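# Place bolt, paper clip box and tape measure on shelf

## Task

Get the bolt, the box of paper clips and the tape measure onto the shelf; when done, the shelf must carry nothing new apart from those three items.

## Robot and tools

Robot: two arms, left_arm and right_arm, each ending in a five-jointed-style hand with index, middle, ring fingers and a thumb. right_arm has a right hand, left_arm a mirrored left hand. A post stands behind the arms and a camera stand sits between them just behind the bases; avoid both. Loose objects may get an occasional small shove from outside.

Frame: scene frame origin is at table-top height, halfway between the arms' nominal bases; +x points out over the table, +z up, +y toward left_arm. Calibrated bases: left_arm (+0.025, +0.281, +0.037) m, quat_wxyz (+1.000, 0, 0, +0.022); right_arm (+0.032, -0.331, +0.008) m, quat_wxyz (+1.000, 0, 0, +0.011). Results report end_effector_position (m) and end_effector_quat_wxyz in the scene frame; these can be a few cm off, more at long reach.

Hand point axes (right hand): +z runs along straightened fingers toward the tips, +x across the palm away from the thumb, +y outward from the palm face (palm surface at y = -0.063). On the left hand +x points toward the thumb instead. Straight fingertips reach about 0.140 m beyond knuckles at z = -0.017. A rigid mast on the palm side of the wrist (x +0.042 to +0.098, z -0.158 to -0.111, out to y = +0.064; x sign flips for the left hand) can collide with things. Fingertips carry rubber caps. The elbow sags under load, so the hand ends up lower than commanded; aim higher if needed.

The 48-number row (used by execute_actions and move), all values in [-1, 1], one row covering both arms: left_arm dx, dy, dz, rx, ry, rz; then 16 left hand motors; left current_limit, speed; then the same 24 for right_arm. Motor order for each hand: index_mcp, index_abd, index_pip, index_dip, middle_mcp, middle_abd, middle_pip, middle_dip, ring_mcp, ring_abd, ring_pip, ring_dip, thumb_cmc, thumb_axl, thumb_mcp, thumb_ipl. The same order applies to hand_goal, hand_measured, hand_current_ma and hand_state.

Pose numbers are offsets, not poses: they are measured from that arm's Hand target as it was when the action or move began, along that Hand target's own axes. Scale: 1.0 equals 0.6 m for dx, dy, dz and 180 degrees for the rotation vector rx, ry, rz. All rows of one action count from the same starting Hand target, so sending an offset again moves further. Six zeros means no new request for that arm. The controller limits commanded orientation to within 40 degrees of the measured one per step.

Hand numbers are absolute hinge goals, linear between each hinge's two stops; 0 is a real goal, not "unchanged". To keep a hand as it is, resend its hand_goal, hand_current_limit and hand_speed. Toward -1: finger _mcp, _pip, _dip curl toward the palm (straight at +0.75, +0.58, +0.70); _abd swings the finger away from the thumb (straight 0.00); thumb_cmc brings the thumb round in front of the palm (flat at +0.71); thumb_axl rolls the thumb (straight +0.68); thumb_mcp (+0.23 straight) and thumb_ipl (+0.17 straight) bend it. current_limit maps -1..+1 to 0..550 mA (floor 11 mA); speed gives (speed+1)/2 of 8.5 rad/s. Initial values: current_limit +0.4, speed -0.6; settings persist. A motor grips only while its goal lies past the object's surface. A motor drawing 495 mA or more for 5 s shuts off for 10 s and drops its grip, so don't clamp at full current.

execute_actions(actions, cameras): actions is a list of actions, each a table of up to 15 rows, one row per 1/30 s step; a short table repeats its final row until step 15. An empty actions list returns camera images; otherwise pass cameras to get them.

move(target, speed, blend, blocking, cameras): target is one row or a list of up to 15 rows; every row's offsets count from the Hand targets at the move's start, not from the previous target. speed is the path top speed in m/s (0.002 to 4.3, default 0.25; rotation up to twice that in rad/s), one value or one per target. blend is a corner radius in m (0 = stop at each point). A move is capped at 10 s and does not avoid obstacles; faster means harder contact and more lag. Hand numbers of later targets are applied on arrival. blocking=false returns after about 0.5 s while motion continues. The result adds a "move:" line: done, off_target, moving, held or fault, plus limits=paced (pose clipped) or limits=held (steps withheld).

wait(seconds 0 to 3600) lets time pass, sending nothing. stop() brakes a running move. zoom_image(camera, region [x0, y0, x1, y1], at most 504 by 504 pixels) enlarges part of the latest image from cam_high, cam_left_wrist or cam_right_wrist (each 896x504). finished_scene(scene = 1) ends the scene irreversibly; the goal must hold without the robot.

Result lines: Hand target is the last commanded (clipped) pose, the base for the next offsets; the hand often stops short of it, and a fresh execute_actions call re-requests it. Joint velocities may read "within noise". Joint torques are raw drive outputs; numbers 3 and 4 wrap at ±28 N m. hand_state words: moving, goal, blocked, overload.

Avoid: dropping or releasing moving items, slamming or pushing hard, anything leaving the table (failure), striking the post, stand or heavy objects, arms or hands touching each other (a hand closing on the other hand's fingers counts), and long stretched or straining holds that overheat motors (MOTOR HOT at 85 °C, the arm collapses at 100 °C). After a HAND FAULT line, further calls in that same reply are skipped.

Each tool is called after ">>>" as a command line: name --argument value for each argument, lists and objects as JSON in quotes; but a table of rows of numbers goes row by row, as --pt "numbers of a row", without its own name.

## Session

>>> execute_actions --actions '[]'

Scene clock: 0.00 s.
left_arm: end_effector_position=(+0.3720, +0.4970, +0.1282) hand_goal=(+0.754, +0.000, +0.576, +0.696, +0.754, +0.000, +0.576, +0.696, +0.754, +0.000, +0.576, +0.696, +0.714, +0.678, +0.226, +0.168) hand_measured=(+0.7535, +0.0007, +0.5770, +0.6958, +0.7535, -0.0008, +0.5770, +0.6958, +0.7535, +0.0007, +0.5770, +0.6958, +0.7142, +0.6777, +0.2262, +0.1681) hand_current_ma=(-8, -1, -7, -6, -7, +2, +3, -2, -8, -11, +5, +2, -9, +5, +18, +1) hand_state=(goal, goal, goal, goal, goal, goal, goal, goal, goal, overload, goal, goal, goal, goal, goal, goal) hand_current_limit=0.40 hand_speed=-0.60 end_effector_quat_wxyz=(-0.403, +0.725, +0.558, -0.031) | right_arm: end_effector_position=(+0.1843, -0.0801, +0.4014) hand_goal=(+0.754, +0.000, +0.576, +0.696, +0.754, +0.000, +0.576, +0.696, +0.754, +0.000, +0.576, +0.696, +0.714, +0.678, +0.226, +0.168) hand_measured=(+0.7535, +0.0007, +0.5770, +0.6971, +0.7535, +0.0007, +0.5770, +0.6958, +0.7535, +0.0007, +0.5770, +0.6958, +0.7142, +0.6777, +0.2262, +0.1672) hand_current_ma=(+12, +3, +9, -5, +3, -3, -1, -7, -14, +5, +5, +0, -14, -4, -7, +1) hand_state=(goal, goal, goal, goal, goal, goal, goal, goal, goal, goal, goal, goal, goal, goal, goal, goal) hand_current_limit=0.40 hand_speed=-0.60 end_effector_quat_wxyz=(-0.293, +0.263, +0.827, +0.403)
Joint positions: left_arm=[0.244 1.533 1.002 -1.482 -0.732 0.375] | right_arm=[0.474 0.638 0.94 -1.585 -1.016 -0.3]
Joint velocities: within noise
Joint torques (N m): no reading
Motor temperatures (°C): left_arm=[30 28 27 27 29 28] | right_arm=[24 29 29 30 27 29]
Heat: left arm: hottest waist 30 °C; right arm: hottest wrist pitch 30 °C.
Hand target: left_arm +0.3803, +0.4996, +0.1374; -0.400, +0.723, +0.563, -0.020 | right_arm +0.1849, -0.0798, +0.4139; -0.285, +0.256, +0.827, +0.411

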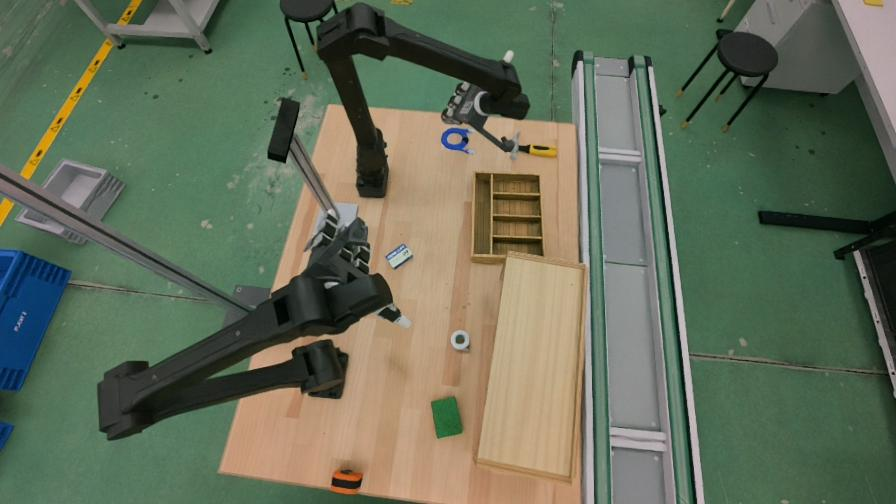

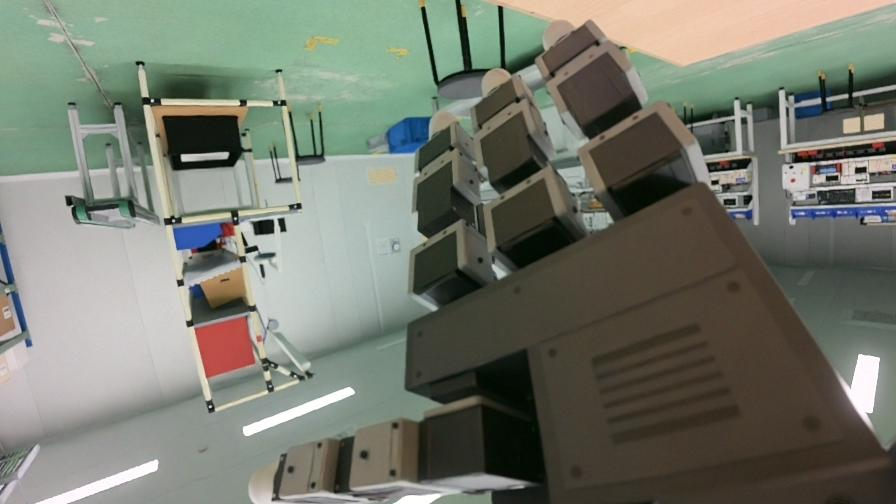

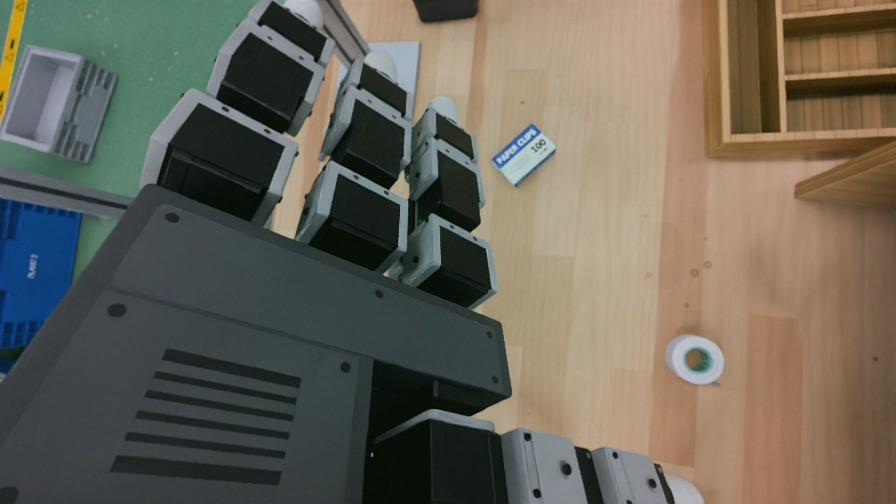

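>>> zoom_image --camera "cam_high" --region '[420, 90, 600, 270]'

>>> zoom_image --camera "cam_high" --region '[400, 250, 600, 490]'

>>> zoom_image --camera "cam_high" --region '[220, 300, 420, 504]'

>>> zoom_image --camera "cam_high" --region '[300, 100, 460, 300]'

Scaled by 2.800 from the camera's image (finer frame: 1280x720).

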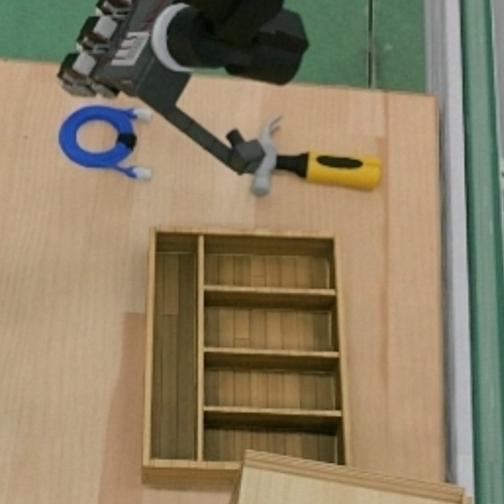

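Scaled by 2.100 from the camera's image (finer frame: 1280x720).

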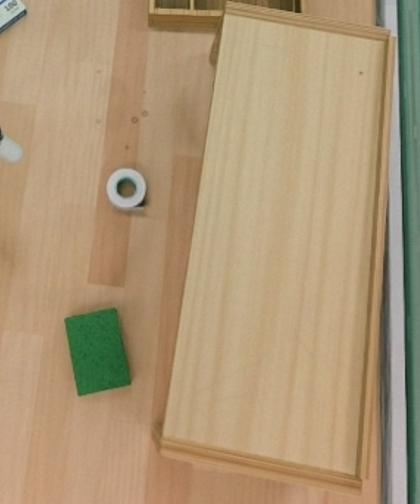

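Scaled by 2.471 from the camera's image (finer frame: 1280x720).

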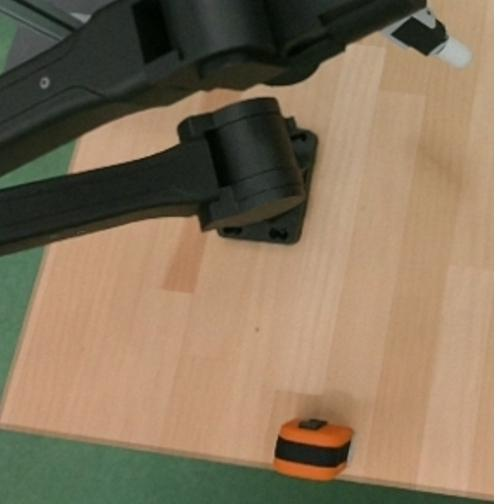

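Scaled by 2.520 from the camera's image (finer frame: 1280x720).

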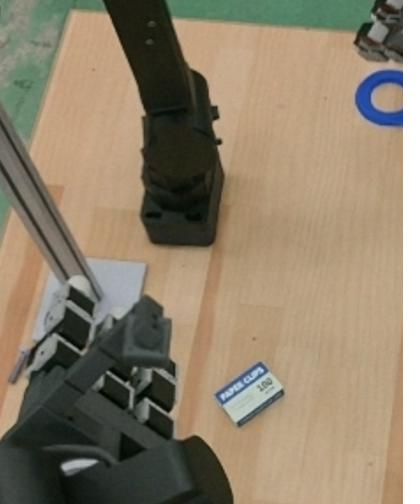

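>>> zoom_image --camera "cam_high" --region '[280, 190, 360, 270]'

>>> zoom_image --camera "cam_right_wrist" --region '[600, 0, 896, 400]'

Scaled by 6.300 from the camera's image (finer frame: 1280x720).

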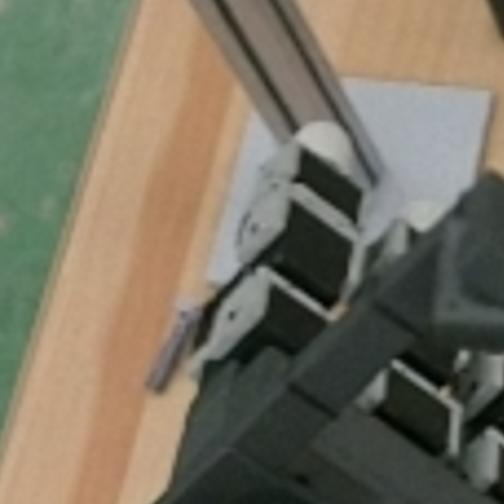

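Scaled by 1.260 from the camera's image (finer frame: 1280x720).

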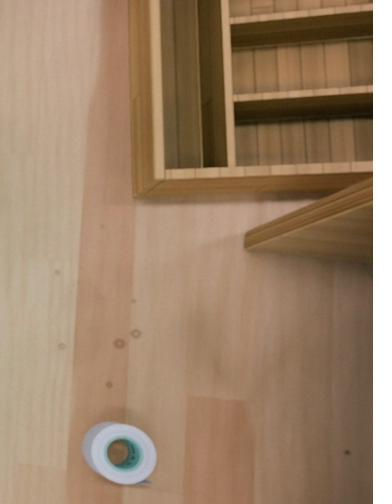

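>>> zoom_image --camera "cam_high" --region '[310, 444, 390, 504]'

>>> zoom_image --camera "cam_high" --region '[460, 420, 600, 504]'

>>> zoom_image --camera "cam_high" --region '[480, 220, 600, 300]'

Scaled by 6.300 from the camera's image (finer frame: 1280x720).

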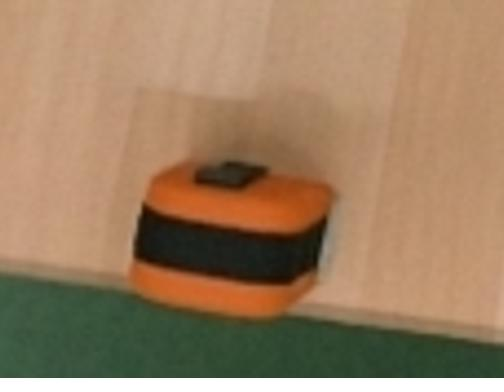

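Scaled by 3.600 from the camera's image (finer frame: 1280x720).

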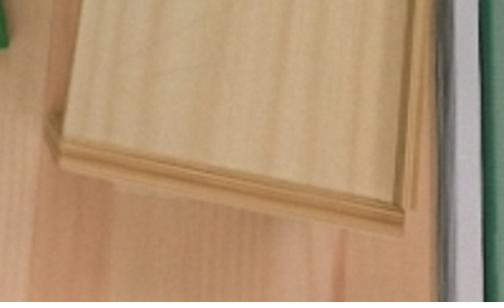

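Scaled by 4.200 from the camera's image (finer frame: 1280x720).

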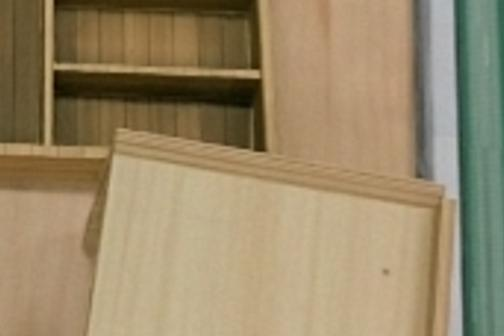

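>>> move --target '[0,0,0,0,0,0, 0.754,0,0.576,0.696,0.754,0,0.576,0.696,0.754,0,0.576,0.696,0.714,0.678,0.226,0.168,0.4,-0.6, -0.0185,0.0063,0.1615,0.1005,-0.0496,0.6515, 0.754,0,-0.153,0.116,0.754,0,-0.153,0.116,-0.205,0,-0.883,-0.174,-0.671,0.678,-0.112,0.168,0.4,-0.6]' --speed 0.3 --cameras '["all"]'

Scene clock: 165.03 s.
left_arm: end_effector_position=(+0.3720, +0.4970, +0.1282) hand_goal=(+0.754, +0.000, +0.576, +0.696, +0.754, +0.000, +0.576, +0.696, +0.754, +0.000, +0.576, +0.696, +0.714, +0.678, +0.226, +0.168) hand_measured=(+0.7486, +0.0007, +0.5770, +0.6958, +0.7486, -0.0008, +0.5757, +0.6958, +0.7486, +0.0007, +0.5770, +0.6958, +0.7104, +0.6777, +0.2262, +0.1672) hand_current_ma=(-6, +3, -8, -6, -6, -4, -7, -4, -4, -8, +3, -2, -10, +3, +11, +10) hand_state=(goal, goal, goal, goal, goal, goal, goal, goal, goal, overload, goal, goal, goal, goal, goal, goal) hand_current_limit=0.40 hand_speed=-0.60 end_effector_quat_wxyz=(-0.403, +0.725, +0.558, -0.031) | right_arm: end_effector_position=(+0.1586, -0.0084, +0.3394) hand_goal=(+0.754, +0.000, -0.152, +0.116, +0.754, +0.000, -0.152, +0.116, -0.204, +0.000, -0.882, -0.174, -0.670, +0.678, -0.112, +0.168) hand_measured=(+0.7366, -0.0008, -0.1416, +0.1237, +0.7342, +0.0007, -0.1390, +0.1237, -0.1751, -0.0008, -0.8781, -0.1744, -0.6584, +0.6788, -0.1152, +0.1681) hand_current_ma=(-5, +0, +11, +4, -13, -3, +17, -4, +13, +9, +8, -9, +1, -5, -5, -1) hand_state=(goal, goal, goal, goal, goal, goal, goal, goal, blocked, goal, goal, goal, goal, goal, goal, goal) hand_current_limit=0.40 hand_speed=-0.60 end_effector_quat_wxyz=(-0.460, +0.826, +0.271, -0.181)
Joint positions: left_arm=[0.244 1.533 1.002 -1.482 -0.732 0.375] | right_arm=[0.856 1.171 1.32 -1.419 -1.006 1.981]
Joint torques (N m): left_arm=[0.44 -10.58 8.69 -0.72 -0.87 -0.06] | right_arm=[-1.14 -6.07 14.19 1.26 -0.72 -0.08]
Motor temperatures (°C): left_arm=[29 30 36 27 31 28] | right_arm=[24 29 42 30 29 28]
Heat: left arm: hottest elbow 36 °C; right arm: hottest elbow 42 °C.
Hand target: left_arm +0.3803, +0.4996, +0.1374; -0.400, +0.723, +0.563, -0.020 | right_arm +0.1698, +0.0001, +0.3598; -0.473, +0.822, +0.275, -0.158
Off the commanded pose: left_arm 0.013 m, 1 deg | right_arm 0.025 m, 3 deg.
move: off_target (right_arm)

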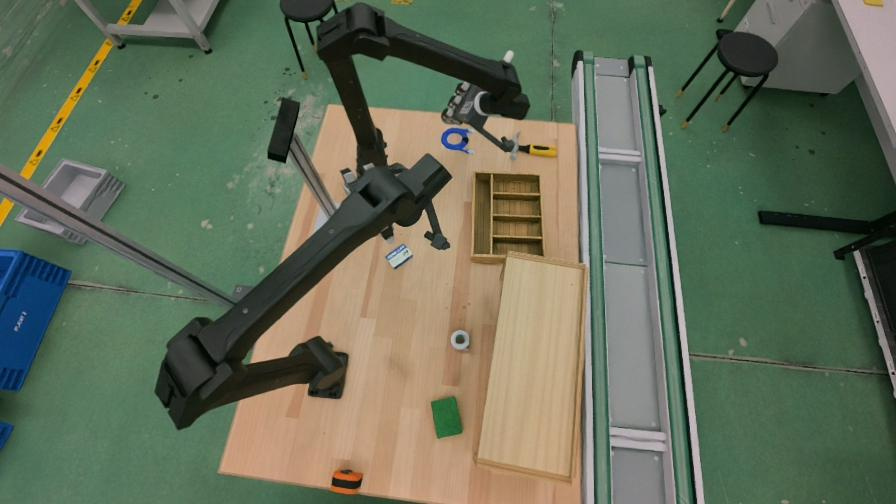

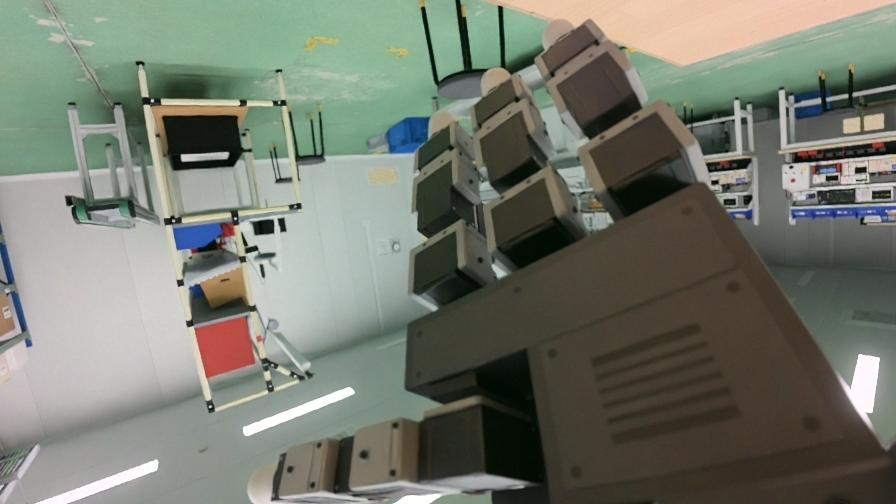

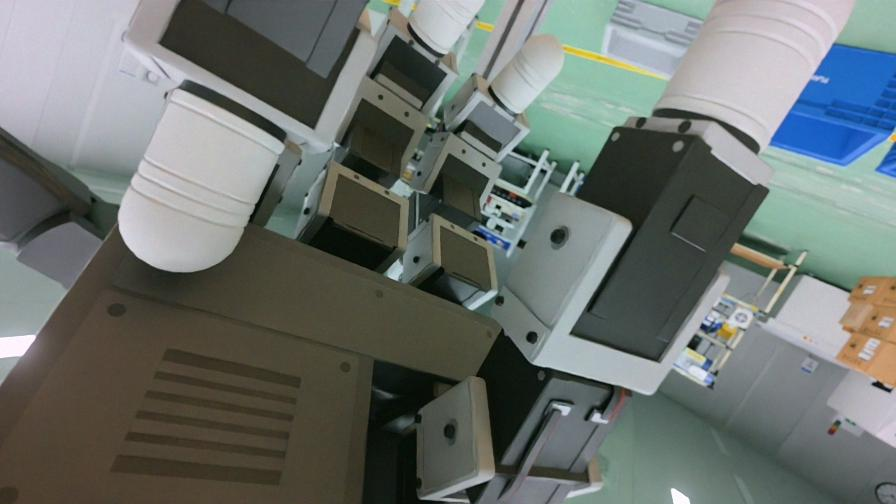

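>>> zoom_image --camera "cam_high" --region '[270, 180, 370, 290]'

>>> zoom_image --camera "cam_high" --region '[360, 150, 480, 290]'

>>> zoom_image --camera "cam_high" --region '[230, 300, 480, 504]'

Scaled by 4.582 from the camera's image (finer frame: 1280x720).

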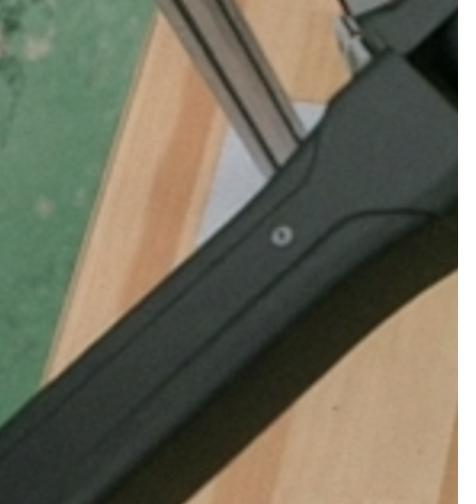

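Scaled by 3.600 from the camera's image (finer frame: 1280x720).

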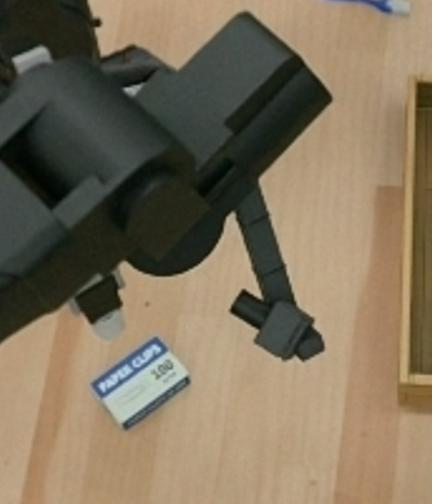

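Scaled by 2.016 from the camera's image (finer frame: 1280x720).

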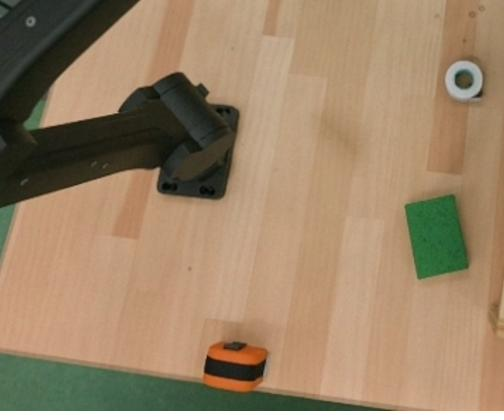

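>>> move --target '[0,0,0,0,0,0, 0.754,0,0.576,0.696,0.754,0,0.576,0.696,0.754,0,0.576,0.696,0.714,0.678,0.226,0.168,0.4,-0.6, 0.0578,0.275,0.2565,0,0,0, 0.754,0,-0.153,0.116,0.754,0,-0.153,0.116,-0.205,0,-0.883,-0.174,-0.671,0.678,-0.112,0.168,0.4,-0.6]' --speed 0.25 --cameras '["all"]'

Scene clock: 178.57 s.
left_arm: end_effector_position=(+0.3720, +0.4970, +0.1282) hand_goal=(+0.754, +0.000, +0.576, +0.696, +0.754, +0.000, +0.576, +0.696, +0.754, +0.000, +0.576, +0.696, +0.714, +0.678, +0.226, +0.168) hand_measured=(+0.7498, +0.0007, +0.5782, +0.6958, +0.7486, +0.0007, +0.5770, +0.6958, +0.7498, -0.0008, +0.5770, +0.6958, +0.7104, +0.6777, +0.2252, +0.1672) hand_current_ma=(-5, +6, -4, -1, -1, -3, +0, -2, -13, -8, -1, +3, -13, +3, +8, +14) hand_state=(goal, goal, goal, goal, goal, goal, goal, goal, goal, overload, goal, goal, goal, goal, goal, goal) hand_current_limit=0.40 hand_speed=-0.60 end_effector_quat_wxyz=(-0.403, +0.725, +0.558, -0.031) | right_arm: end_effector_position=(+0.1709, +0.0571, +0.1423) hand_goal=(+0.754, +0.000, -0.152, +0.116, +0.754, +0.000, -0.152, +0.116, -0.204, +0.000, -0.882, -0.174, -0.670, +0.678, -0.112, +0.168) hand_measured=(+0.7342, -0.0008, -0.1454, +0.1237, +0.7318, -0.0008, -0.1416, +0.1237, -0.1787, -0.0008, -0.8781, -0.1744, -0.6584, +0.6788, -0.1162, +0.1681) hand_current_ma=(-11, +10, +11, +3, -11, +9, +15, -11, +3, +8, +5, -5, -6, -11, -13, +9) hand_state=(goal, goal, goal, goal, blocked, goal, goal, goal, blocked, goal, goal, goal, goal, goal, goal, goal) hand_current_limit=0.40 hand_speed=-0.60 end_effector_quat_wxyz=(-0.469, +0.815, +0.296, -0.167)
Joint positions: left_arm=[0.244 1.533 1.002 -1.482 -0.732 0.375] | right_arm=[0.941 1.362 0.951 -0.73 -0.982 2.069]
Joint torques (N m): left_arm=[0.44 -10.58 8.69 -0.72 -0.87 -0.06] | right_arm=[0.97 -8 9.47 1.58 -0.72 -0.07]
Heat: left arm: hottest elbow 36 °C; right arm: hottest elbow 42 °C.
Hand target: left_arm +0.3803, +0.4996, +0.1374; -0.400, +0.723, +0.563, -0.020 | right_arm +0.1675, +0.0614, +0.1402; -0.474, +0.822, +0.275, -0.158
Off the commanded pose: left_arm 0.013 m, 1 deg | right_arm 0.006 m, 3 deg.
joint sent to its limit (right arm) — joint 6 (wrist roll), upper limit. The joint targets are off in orientation, not in position.
move: off_target (right_arm)

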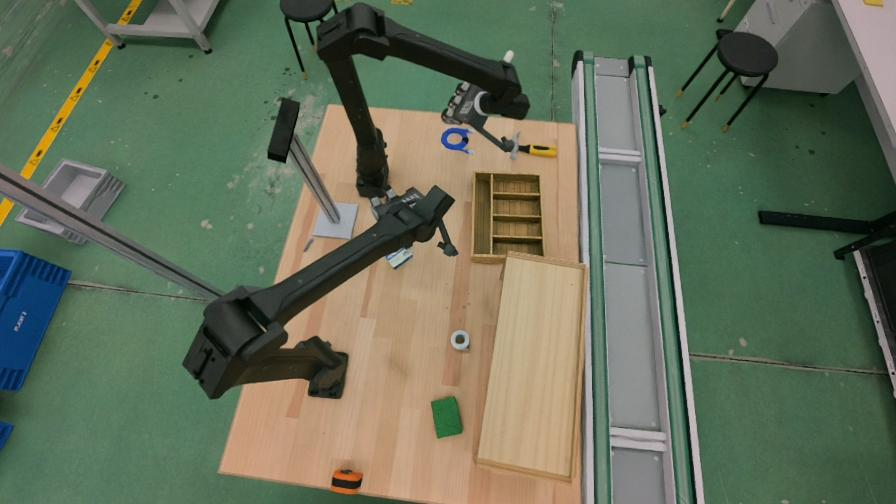

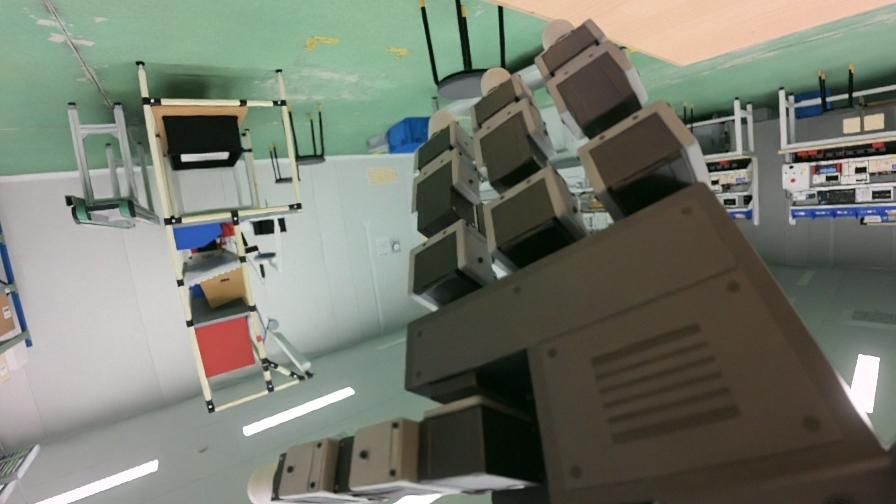

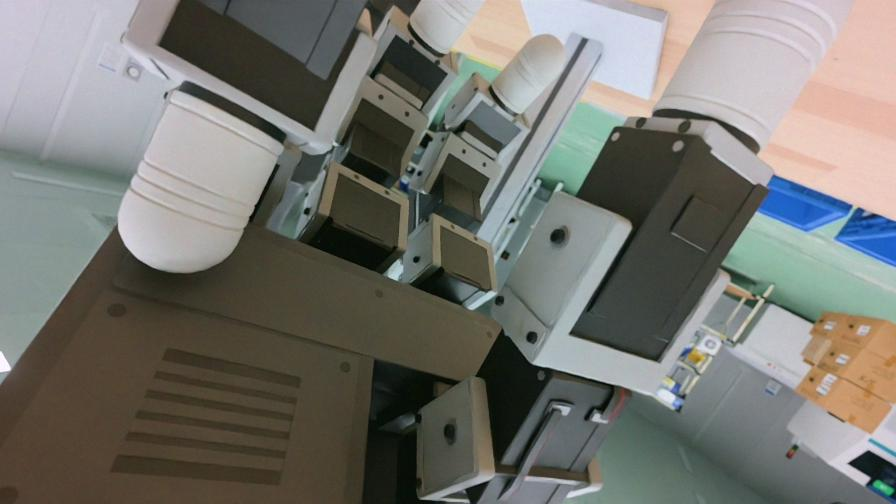

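>>> zoom_image --camera "cam_high" --region '[280, 180, 370, 270]'

>>> zoom_image --camera "cam_high" --region '[360, 170, 470, 290]'

Scaled by 5.600 from the camera's image (finer frame: 1280x720).

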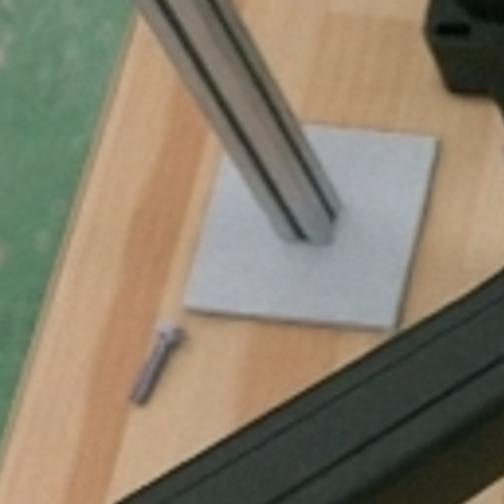

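Scaled by 4.200 from the camera's image (finer frame: 1280x720).

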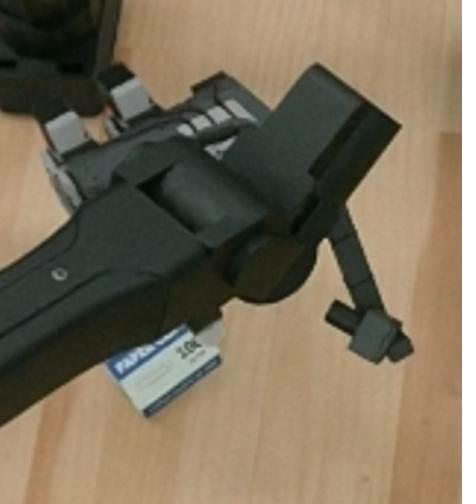

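>>> move --target '[0,0,0,0,0,0, 0.754,0,0.576,0.696,0.754,0,0.576,0.696,0.754,0,0.576,0.696,0.714,0.678,0.226,0.168,0.4,-0.6, -0.0248,0.1015,0.0575,0,0,0, 0.754,0,-0.153,0.116,0.754,0,-0.153,0.116,-0.205,0,-0.883,-0.174,-0.671,0.678,-0.112,0.168,0.4,-0.6]' --speed 0.15 --cameras '["cam_high","cam_right_wrist"]'

>>> zoom_image --camera "cam_high" --region '[340, 170, 480, 300]'

Scene clock: 231.33 s.
left_arm: end_effector_position=(+0.3720, +0.4970, +0.1282) hand_goal=(+0.754, +0.000, +0.576, +0.696, +0.754, +0.000, +0.576, +0.696, +0.754, +0.000, +0.576, +0.696, +0.714, +0.678, +0.226, +0.168) hand_measured=(+0.7498, +0.0007, +0.5770, +0.6971, +0.7486, +0.0007, +0.5770, +0.6958, +0.7498, -0.0008, +0.5770, +0.6958, +0.7117, +0.6777, +0.2252, +0.1681) hand_current_ma=(-10, -3, -9, -6, -8, -9, -2, -4, -1, +0, +5, +4, -6, +7, +16, +8) hand_state=(goal, goal, goal, goal, goal, goal, goal, goal, goal, overload, goal, goal, goal, goal, goal, goal) hand_current_limit=0.40 hand_speed=-0.60 end_effector_quat_wxyz=(-0.403, +0.725, +0.558, -0.031) | right_arm: end_effector_position=(+0.1610, +0.0496, +0.0745) hand_goal=(+0.754, +0.000, -0.152, +0.116, +0.754, +0.000, -0.152, +0.116, -0.204, +0.000, -0.882, -0.174, -0.670, +0.678, -0.112, +0.168) hand_measured=(+0.7342, -0.0008, -0.1442, +0.1225, +0.7318, -0.0008, -0.1416, +0.1237, -0.1787, +0.0007, -0.8781, -0.1744, -0.6584, +0.6788, -0.1152, +0.1672) hand_current_ma=(-7, +6, +17, +1, -17, +1, +10, +1, +5, +5, +3, -4, +4, -10, -6, +1) hand_state=(goal, goal, goal, goal, blocked, goal, goal, goal, blocked, goal, goal, goal, goal, goal, goal, goal) hand_current_limit=0.40 hand_speed=-0.60 end_effector_quat_wxyz=(-0.469, +0.813, +0.301, -0.167)
Joint positions: left_arm=[0.244 1.533 1.002 -1.482 -0.732 0.375] | right_arm=[0.951 1.43 0.815 -0.52 -0.982 2.07]
Joint torques (N m): left_arm=[0.44 -10.64 8.69 -0.72 -0.87 -0.06] | right_arm=[0.85 -7.77 8.18 1.54 -0.71 -0.08]
Heat: left arm: hottest elbow 36 °C; right arm: hottest elbow 40 °C.
Hand target: left_arm +0.3803, +0.4996, +0.1374; -0.400, +0.723, +0.563, -0.020 | right_arm +0.1562, +0.0518, +0.0700; -0.473, +0.822, +0.275, -0.158
Off the commanded pose: left_arm 0.013 m, 1 deg | right_arm 0.007 m, 3 deg.
joint sent to its limit (right arm) — joint 6 (wrist roll), upper limit. The joint targets are off in orientation, not in position.
move: off_target (right_arm)

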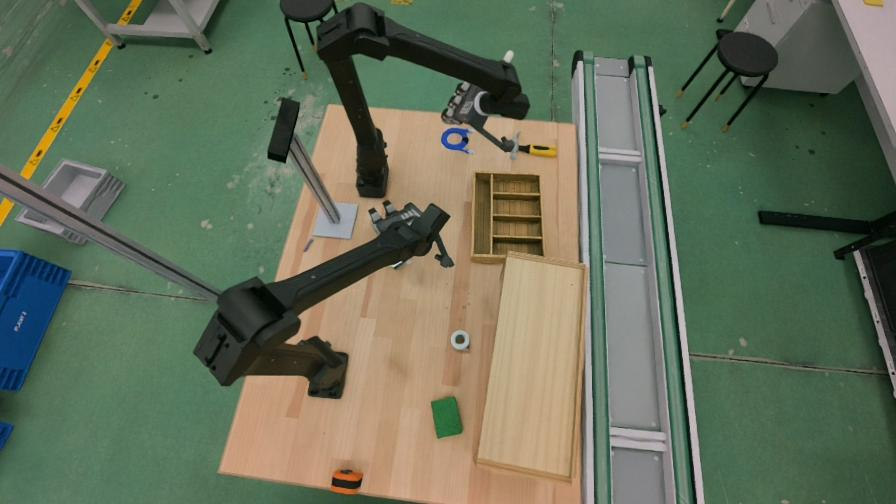

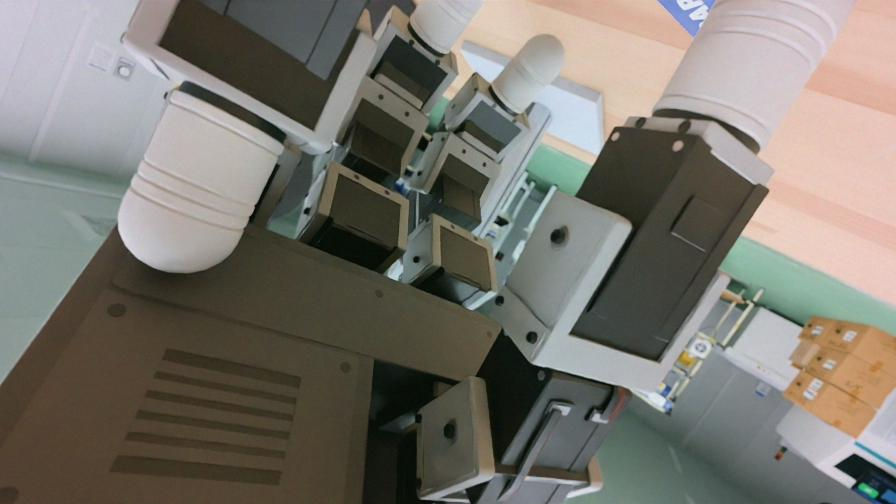

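Scaled by 3.600 from the camera's image (finer frame: 1280x720).

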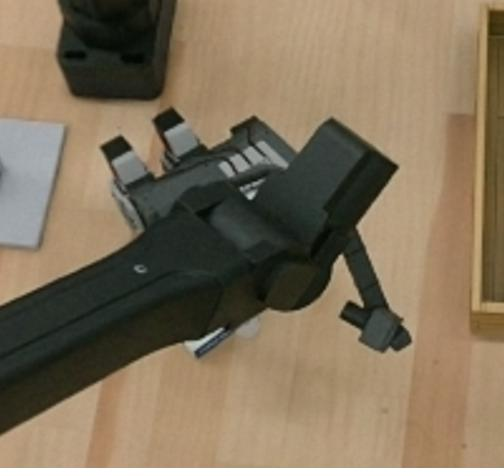

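>>> zoom_image --camera "cam_right_wrist" --region '[560, 0, 800, 120]'

Scaled by 2.100 from the camera's image (finer frame: 1280x720).

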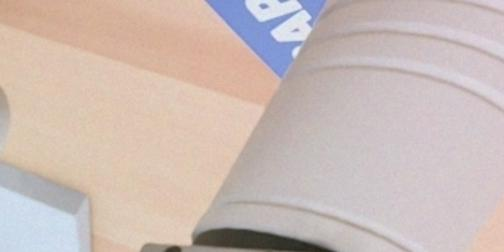

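>>> move --target '[0,0,0,0,0,0, 0.754,0,0.576,0.696,0.754,0,0.576,0.696,0.754,0,0.576,0.696,0.714,0.678,0.226,0.168,0.4,-0.6, -0.0245,0.0392,-0.0013,0,0,0, 0.918,0,-0.08,0.159,0.918,0,-0.08,0.159,-0.205,0,-0.883,-0.174,-0.671,0.678,-0.112,0.168,0.4,-0.6]' --speed 0.1 --cameras '["cam_high","cam_right_wrist"]'

>>> zoom_image --camera "cam_high" --region '[340, 170, 480, 300]'

>>> zoom_image --camera "cam_right_wrist" --region '[400, 0, 880, 250]'

Scene clock: 277.23 s.
left_arm: end_effector_position=(+0.3720, +0.4970, +0.1282) hand_goal=(+0.754, +0.000, +0.576, +0.696, +0.754, +0.000, +0.576, +0.696, +0.754, +0.000, +0.576, +0.696, +0.714, +0.678, +0.226, +0.168) hand_measured=(+0.7498, -0.0008, +0.5770, +0.6945, +0.7486, -0.0008, +0.5782, +0.6958, +0.7498, +0.0007, +0.5770, +0.6958, +0.7117, +0.6777, +0.2252, +0.1672) hand_current_ma=(-6, +2, -4, -6, -4, +1, +3, -3, -8, -3, +5, +0, -9, +6, +9, +10) hand_state=(goal, goal, goal, goal, goal, goal, goal, goal, goal, overload, goal, goal, goal, goal, goal, goal) hand_current_limit=0.40 hand_speed=-0.60 end_effector_quat_wxyz=(-0.403, +0.725, +0.558, -0.031) | right_arm: end_effector_position=(+0.1501, +0.0335, +0.0512) hand_goal=(+0.918, +0.000, -0.080, +0.160, +0.918, +0.000, -0.080, +0.160, -0.204, +0.000, -0.882, -0.174, -0.670, +0.678, -0.112, +0.168) hand_measured=(+0.8584, -0.0008, -0.0954, +0.1505, +0.8536, -0.0008, -0.0967, +0.1505, -0.1799, -0.0008, -0.8781, -0.1744, -0.6584, +0.6788, -0.1152, +0.1681) hand_current_ma=(-30, +5, +9, -10, -45, -9, -7, -5, -2, +14, +14, +0, -3, -3, -20, +4) hand_state=(blocked, goal, goal, goal, blocked, goal, goal, goal, blocked, goal, goal, goal, goal, goal, goal, goal) hand_current_limit=0.40 hand_speed=-0.60 end_effector_quat_wxyz=(-0.467, +0.814, +0.299, -0.170)
Joint positions: left_arm=[0.244 1.533 1.002 -1.482 -0.732 0.375] | right_arm=[0.951 1.43 0.739 -0.452 -0.982 2.07]
Joint torques (N m): left_arm=[0.38 -10.58 8.68 -0.73 -0.87 -0.06] | right_arm=[-1.08 -8.29 7.65 1.48 -0.79 -0.08]
Heat: left arm: hottest elbow 36 °C; right arm: hottest elbow 39 °C.
Hand target: left_arm +0.3803, +0.4996, +0.1374; -0.400, +0.723, +0.563, -0.020 | right_arm +0.1520, +0.0331, +0.0501; -0.473, +0.822, +0.275, -0.158
Off the commanded pose: left_arm 0.013 m, 1 deg | right_arm 0.002 m, 3 deg.
joint sent to its limit (right arm) — joint 6 (wrist roll), upper limit. The joint targets are off in orientation, not in position.
move: off_target (right_arm)

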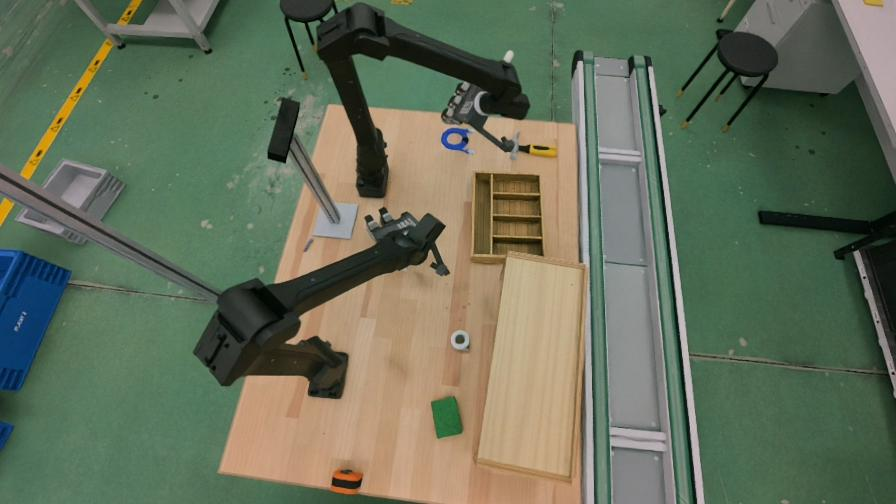

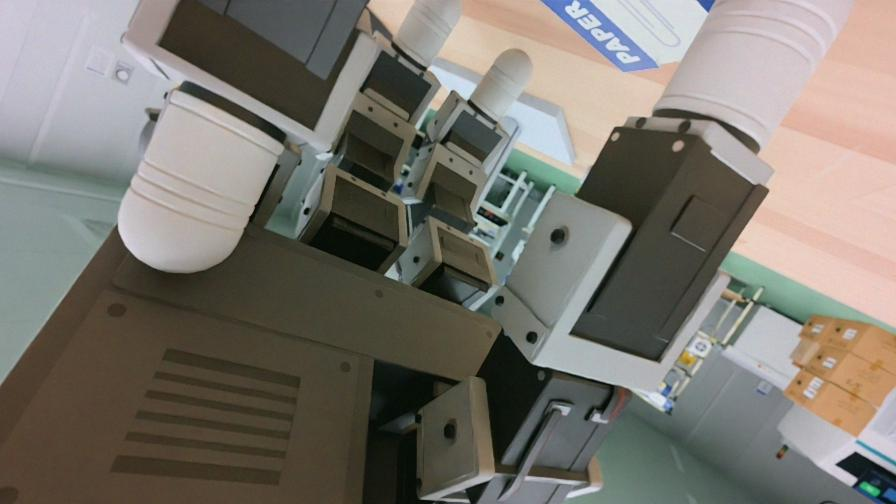

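Scaled by 3.600 from the camera's image (finer frame: 1280x720).

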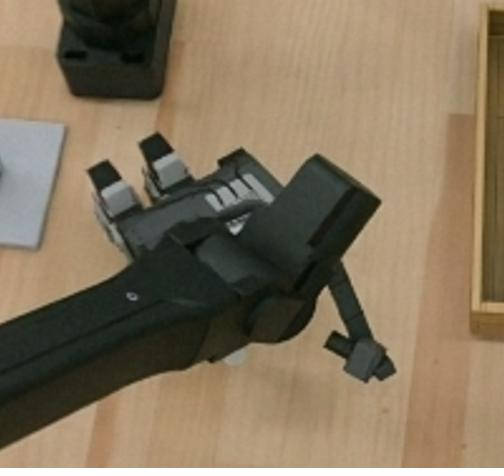

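Scaled by 1.050 from the camera's image (finer frame: 1280x720).

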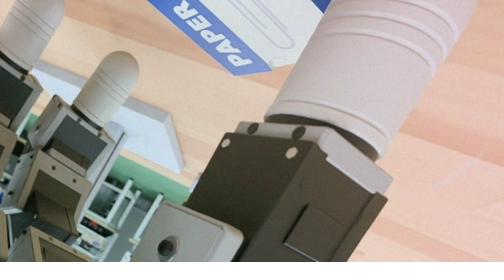

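>>> move --target '[0,0,0,0,0,0, 0.754,0,0.576,0.696,0.754,0,0.576,0.696,0.754,0,0.576,0.696,0.714,0.678,0.226,0.168,0.4,-0.6, 0.002,0.0268,-0.0263,0,0,0, 1.0,0,-0.299,0.145,1.0,0,-0.299,0.145,-0.205,0,-0.883,-0.174,-0.671,0.678,-0.112,0.168,0.4,-0.6]' --speed 0.1 --cameras '["cam_high","cam_right_wrist"]'

>>> zoom_image --camera "cam_right_wrist" --region '[400, 0, 880, 250]'

Scene clock: 308.03 s.
left_arm: end_effector_position=(+0.3720, +0.4970, +0.1282) hand_goal=(+0.754, +0.000, +0.576, +0.696, +0.754, +0.000, +0.576, +0.696, +0.754, +0.000, +0.576, +0.696, +0.714, +0.678, +0.226, +0.168) hand_measured=(+0.7486, -0.0008, +0.5770, +0.6958, +0.7486, +0.0007, +0.5757, +0.6971, +0.7486, +0.0007, +0.5757, +0.6958, +0.7117, +0.6777, +0.2252, +0.1681) hand_current_ma=(-7, +0, -7, -4, -6, -4, -1, -6, -5, -8, +4, -1, -9, -1, +15, +13) hand_state=(goal, goal, goal, goal, goal, goal, goal, goal, goal, overload, goal, goal, goal, goal, goal, goal) hand_current_limit=0.40 hand_speed=-0.60 end_effector_quat_wxyz=(-0.403, +0.725, +0.558, -0.031) | right_arm: end_effector_position=(+0.1622, +0.0160, +0.0418) hand_goal=(+1.000, +0.000, -0.298, +0.146, +1.000, +0.000, -0.298, +0.146, -0.204, +0.000, -0.882, -0.174, -0.670, +0.678, -0.112, +0.168) hand_measured=(+0.9344, +0.0007, -0.2968, +0.1492, +0.9295, -0.0008, -0.2956, +0.1505, -0.1799, +0.0007, -0.8781, -0.1744, -0.6584, +0.6788, -0.1152, +0.1681) hand_current_ma=(-47, +2, +5, -6, -54, -1, +12, -6, +7, -1, +8, -4, -1, -3, -4, +0) hand_state=(blocked, goal, goal, goal, blocked, goal, goal, goal, blocked, goal, goal, goal, goal, goal, goal, goal) hand_current_limit=0.40 hand_speed=-0.60 end_effector_quat_wxyz=(-0.467, +0.825, +0.271, -0.167)
Joint positions: left_arm=[0.244 1.533 1.002 -1.482 -0.732 0.375] | right_arm=[0.894 1.43 0.709 -0.446 -0.985 2.07]
Joint torques (N m): left_arm=[0.44 -10.52 8.69 -0.72 -0.87 -0.06] | right_arm=[-0.85 -9 7.49 1.4 -0.91 -0.31]
Heat: left arm: hottest elbow 37 °C; right arm: hottest elbow 38 °C.
Hand target: left_arm +0.3803, +0.4996, +0.1374; -0.400, +0.723, +0.563, -0.020 | right_arm +0.1660, +0.0164, +0.0440; -0.473, +0.822, +0.275, -0.158
Off the commanded pose: left_arm 0.013 m, 1 deg | right_arm 0.005 m, 1 deg.
move: done

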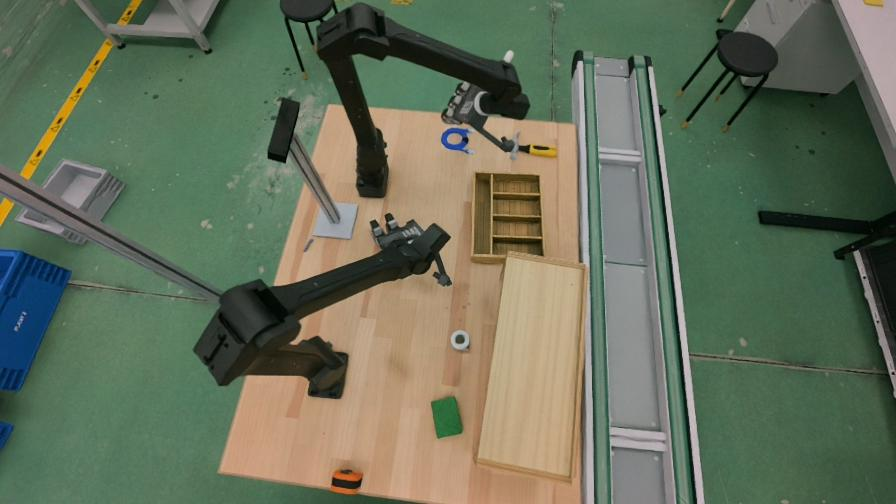

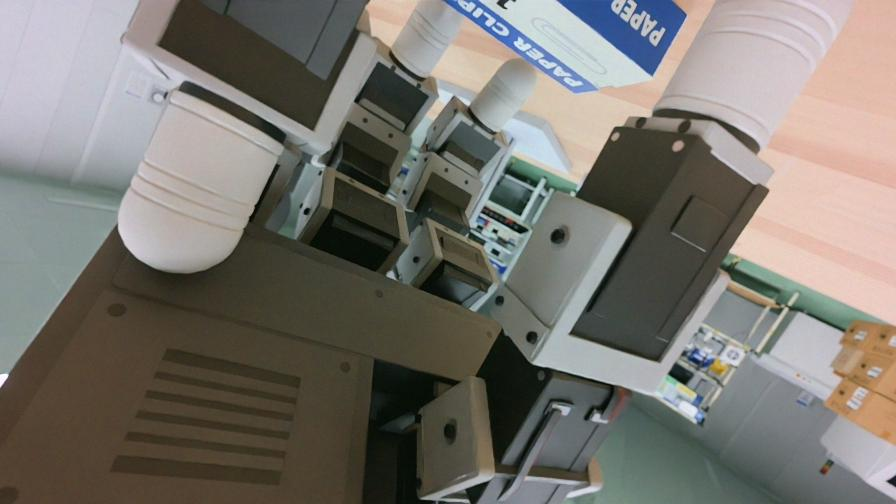

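Scaled by 1.050 from the camera's image (finer frame: 1280x720).

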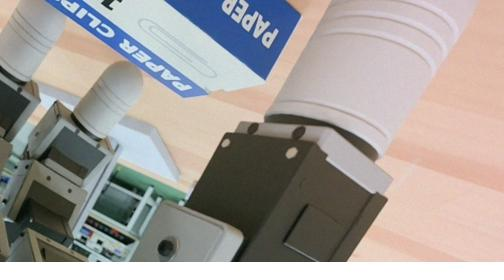

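>>> move --target '[0,0,0,0,0,0, 0.754,0,0.576,0.696,0.754,0,0.576,0.696,0.754,0,0.576,0.696,0.714,0.678,0.226,0.168,0.4,-0.6, 0.01,0.0285,0.0093,0,0,0, 1.0,0,-0.299,0.145,1.0,0,-0.299,0.145,-0.205,0,-0.883,-0.174,-0.671,0.678,-0.112,0.168,0.4,-0.6]' --speed 0.05 --cameras '["cam_high","cam_right_wrist"]'

>>> zoom_image --camera "cam_right_wrist" --region '[400, 0, 880, 250]'

Scene clock: 328.77 s.
left_arm: end_effector_position=(+0.3720, +0.4970, +0.1282) hand_goal=(+0.754, +0.000, +0.576, +0.696, +0.754, +0.000, +0.576, +0.696, +0.754, +0.000, +0.576, +0.696, +0.714, +0.678, +0.226, +0.168) hand_measured=(+0.7486, +0.0007, +0.5770, +0.6958, +0.7474, +0.0007, +0.5770, +0.6958, +0.7498, -0.0008, +0.5770, +0.6971, +0.7104, +0.6777, +0.2252, +0.1672) hand_current_ma=(-6, -1, -9, -3, -11, -6, +1, +6, -3, -4, +5, -2, -1, +6, +13, +3) hand_state=(goal, goal, goal, goal, goal, goal, goal, goal, goal, overload, goal, goal, goal, goal, goal, goal) hand_current_limit=0.40 hand_speed=-0.60 end_effector_quat_wxyz=(-0.403, +0.725, +0.558, -0.031) | right_arm: end_effector_position=(+0.1697, +0.0191, +0.0334) hand_goal=(+1.000, +0.000, -0.298, +0.146, +1.000, +0.000, -0.298, +0.146, -0.204, +0.000, -0.882, -0.174, -0.670, +0.678, -0.112, +0.168) hand_measured=(+0.9344, -0.0008, -0.2968, +0.1492, +0.9392, +0.0007, -0.3033, +0.1428, -0.1787, -0.0008, -0.8781, -0.1744, -0.6584, +0.6788, -0.1152, +0.1681) hand_current_ma=(-45, +7, +4, +1, -51, -9, +7, -8, +8, +14, -3, +5, +3, -11, -4, +7) hand_state=(blocked, goal, goal, goal, blocked, goal, goal, goal, blocked, goal, goal, goal, goal, goal, goal, goal) hand_current_limit=0.40 hand_speed=-0.60 end_effector_quat_wxyz=(-0.473, +0.822, +0.276, -0.160)
Joint positions: left_arm=[0.244 1.533 1.002 -1.482 -0.732 0.375] | right_arm=[0.881 1.459 0.709 -0.414 -0.993 2.048]
Joint torques (N m): left_arm=[0.32 -10.64 8.69 -0.73 -0.87 -0.06] | right_arm=[-1.03 -7.06 7.06 1.54 -0.84 -0.35]
Motor temperatures (°C): left_arm=[29 30 37 27 32 28] | right_arm=[24 30 37 30 29 28]
Heat: left arm: hottest elbow 37 °C; right arm: hottest elbow 37 °C.
Hand target: left_arm +0.3803, +0.4996, +0.1374; -0.400, +0.723, +0.563, -0.020 | right_arm +0.1730, +0.0170, +0.0265; -0.473, +0.822, +0.275, -0.158
Off the commanded pose: left_arm 0.013 m, 1 deg | right_arm 0.008 m, 0 deg.
move: done

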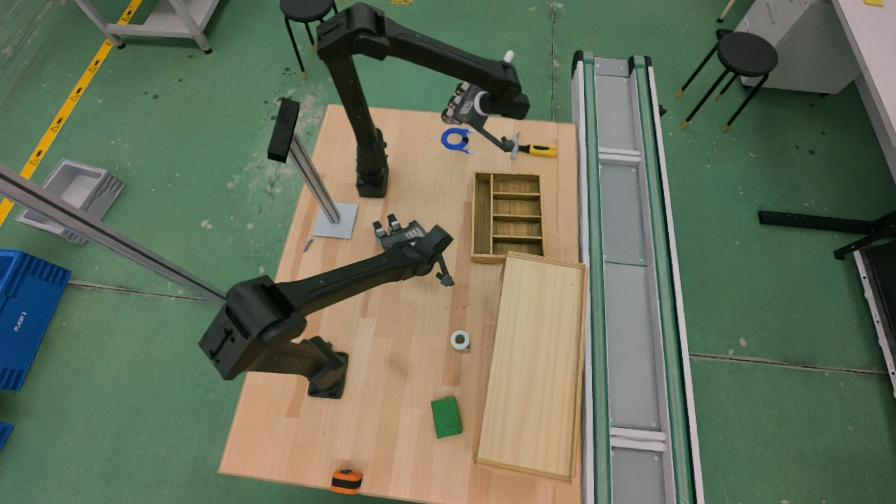

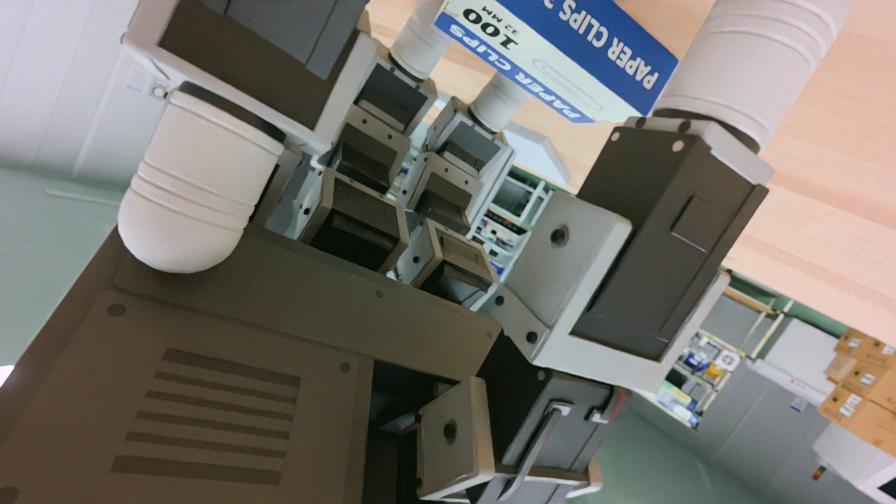

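Scaled by 1.050 from the camera's image (finer frame: 1280x720).

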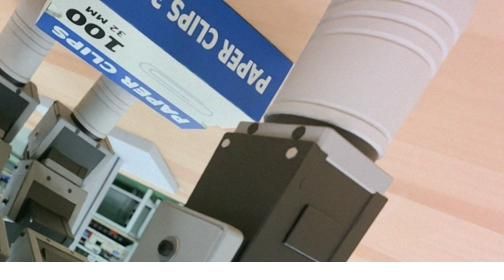

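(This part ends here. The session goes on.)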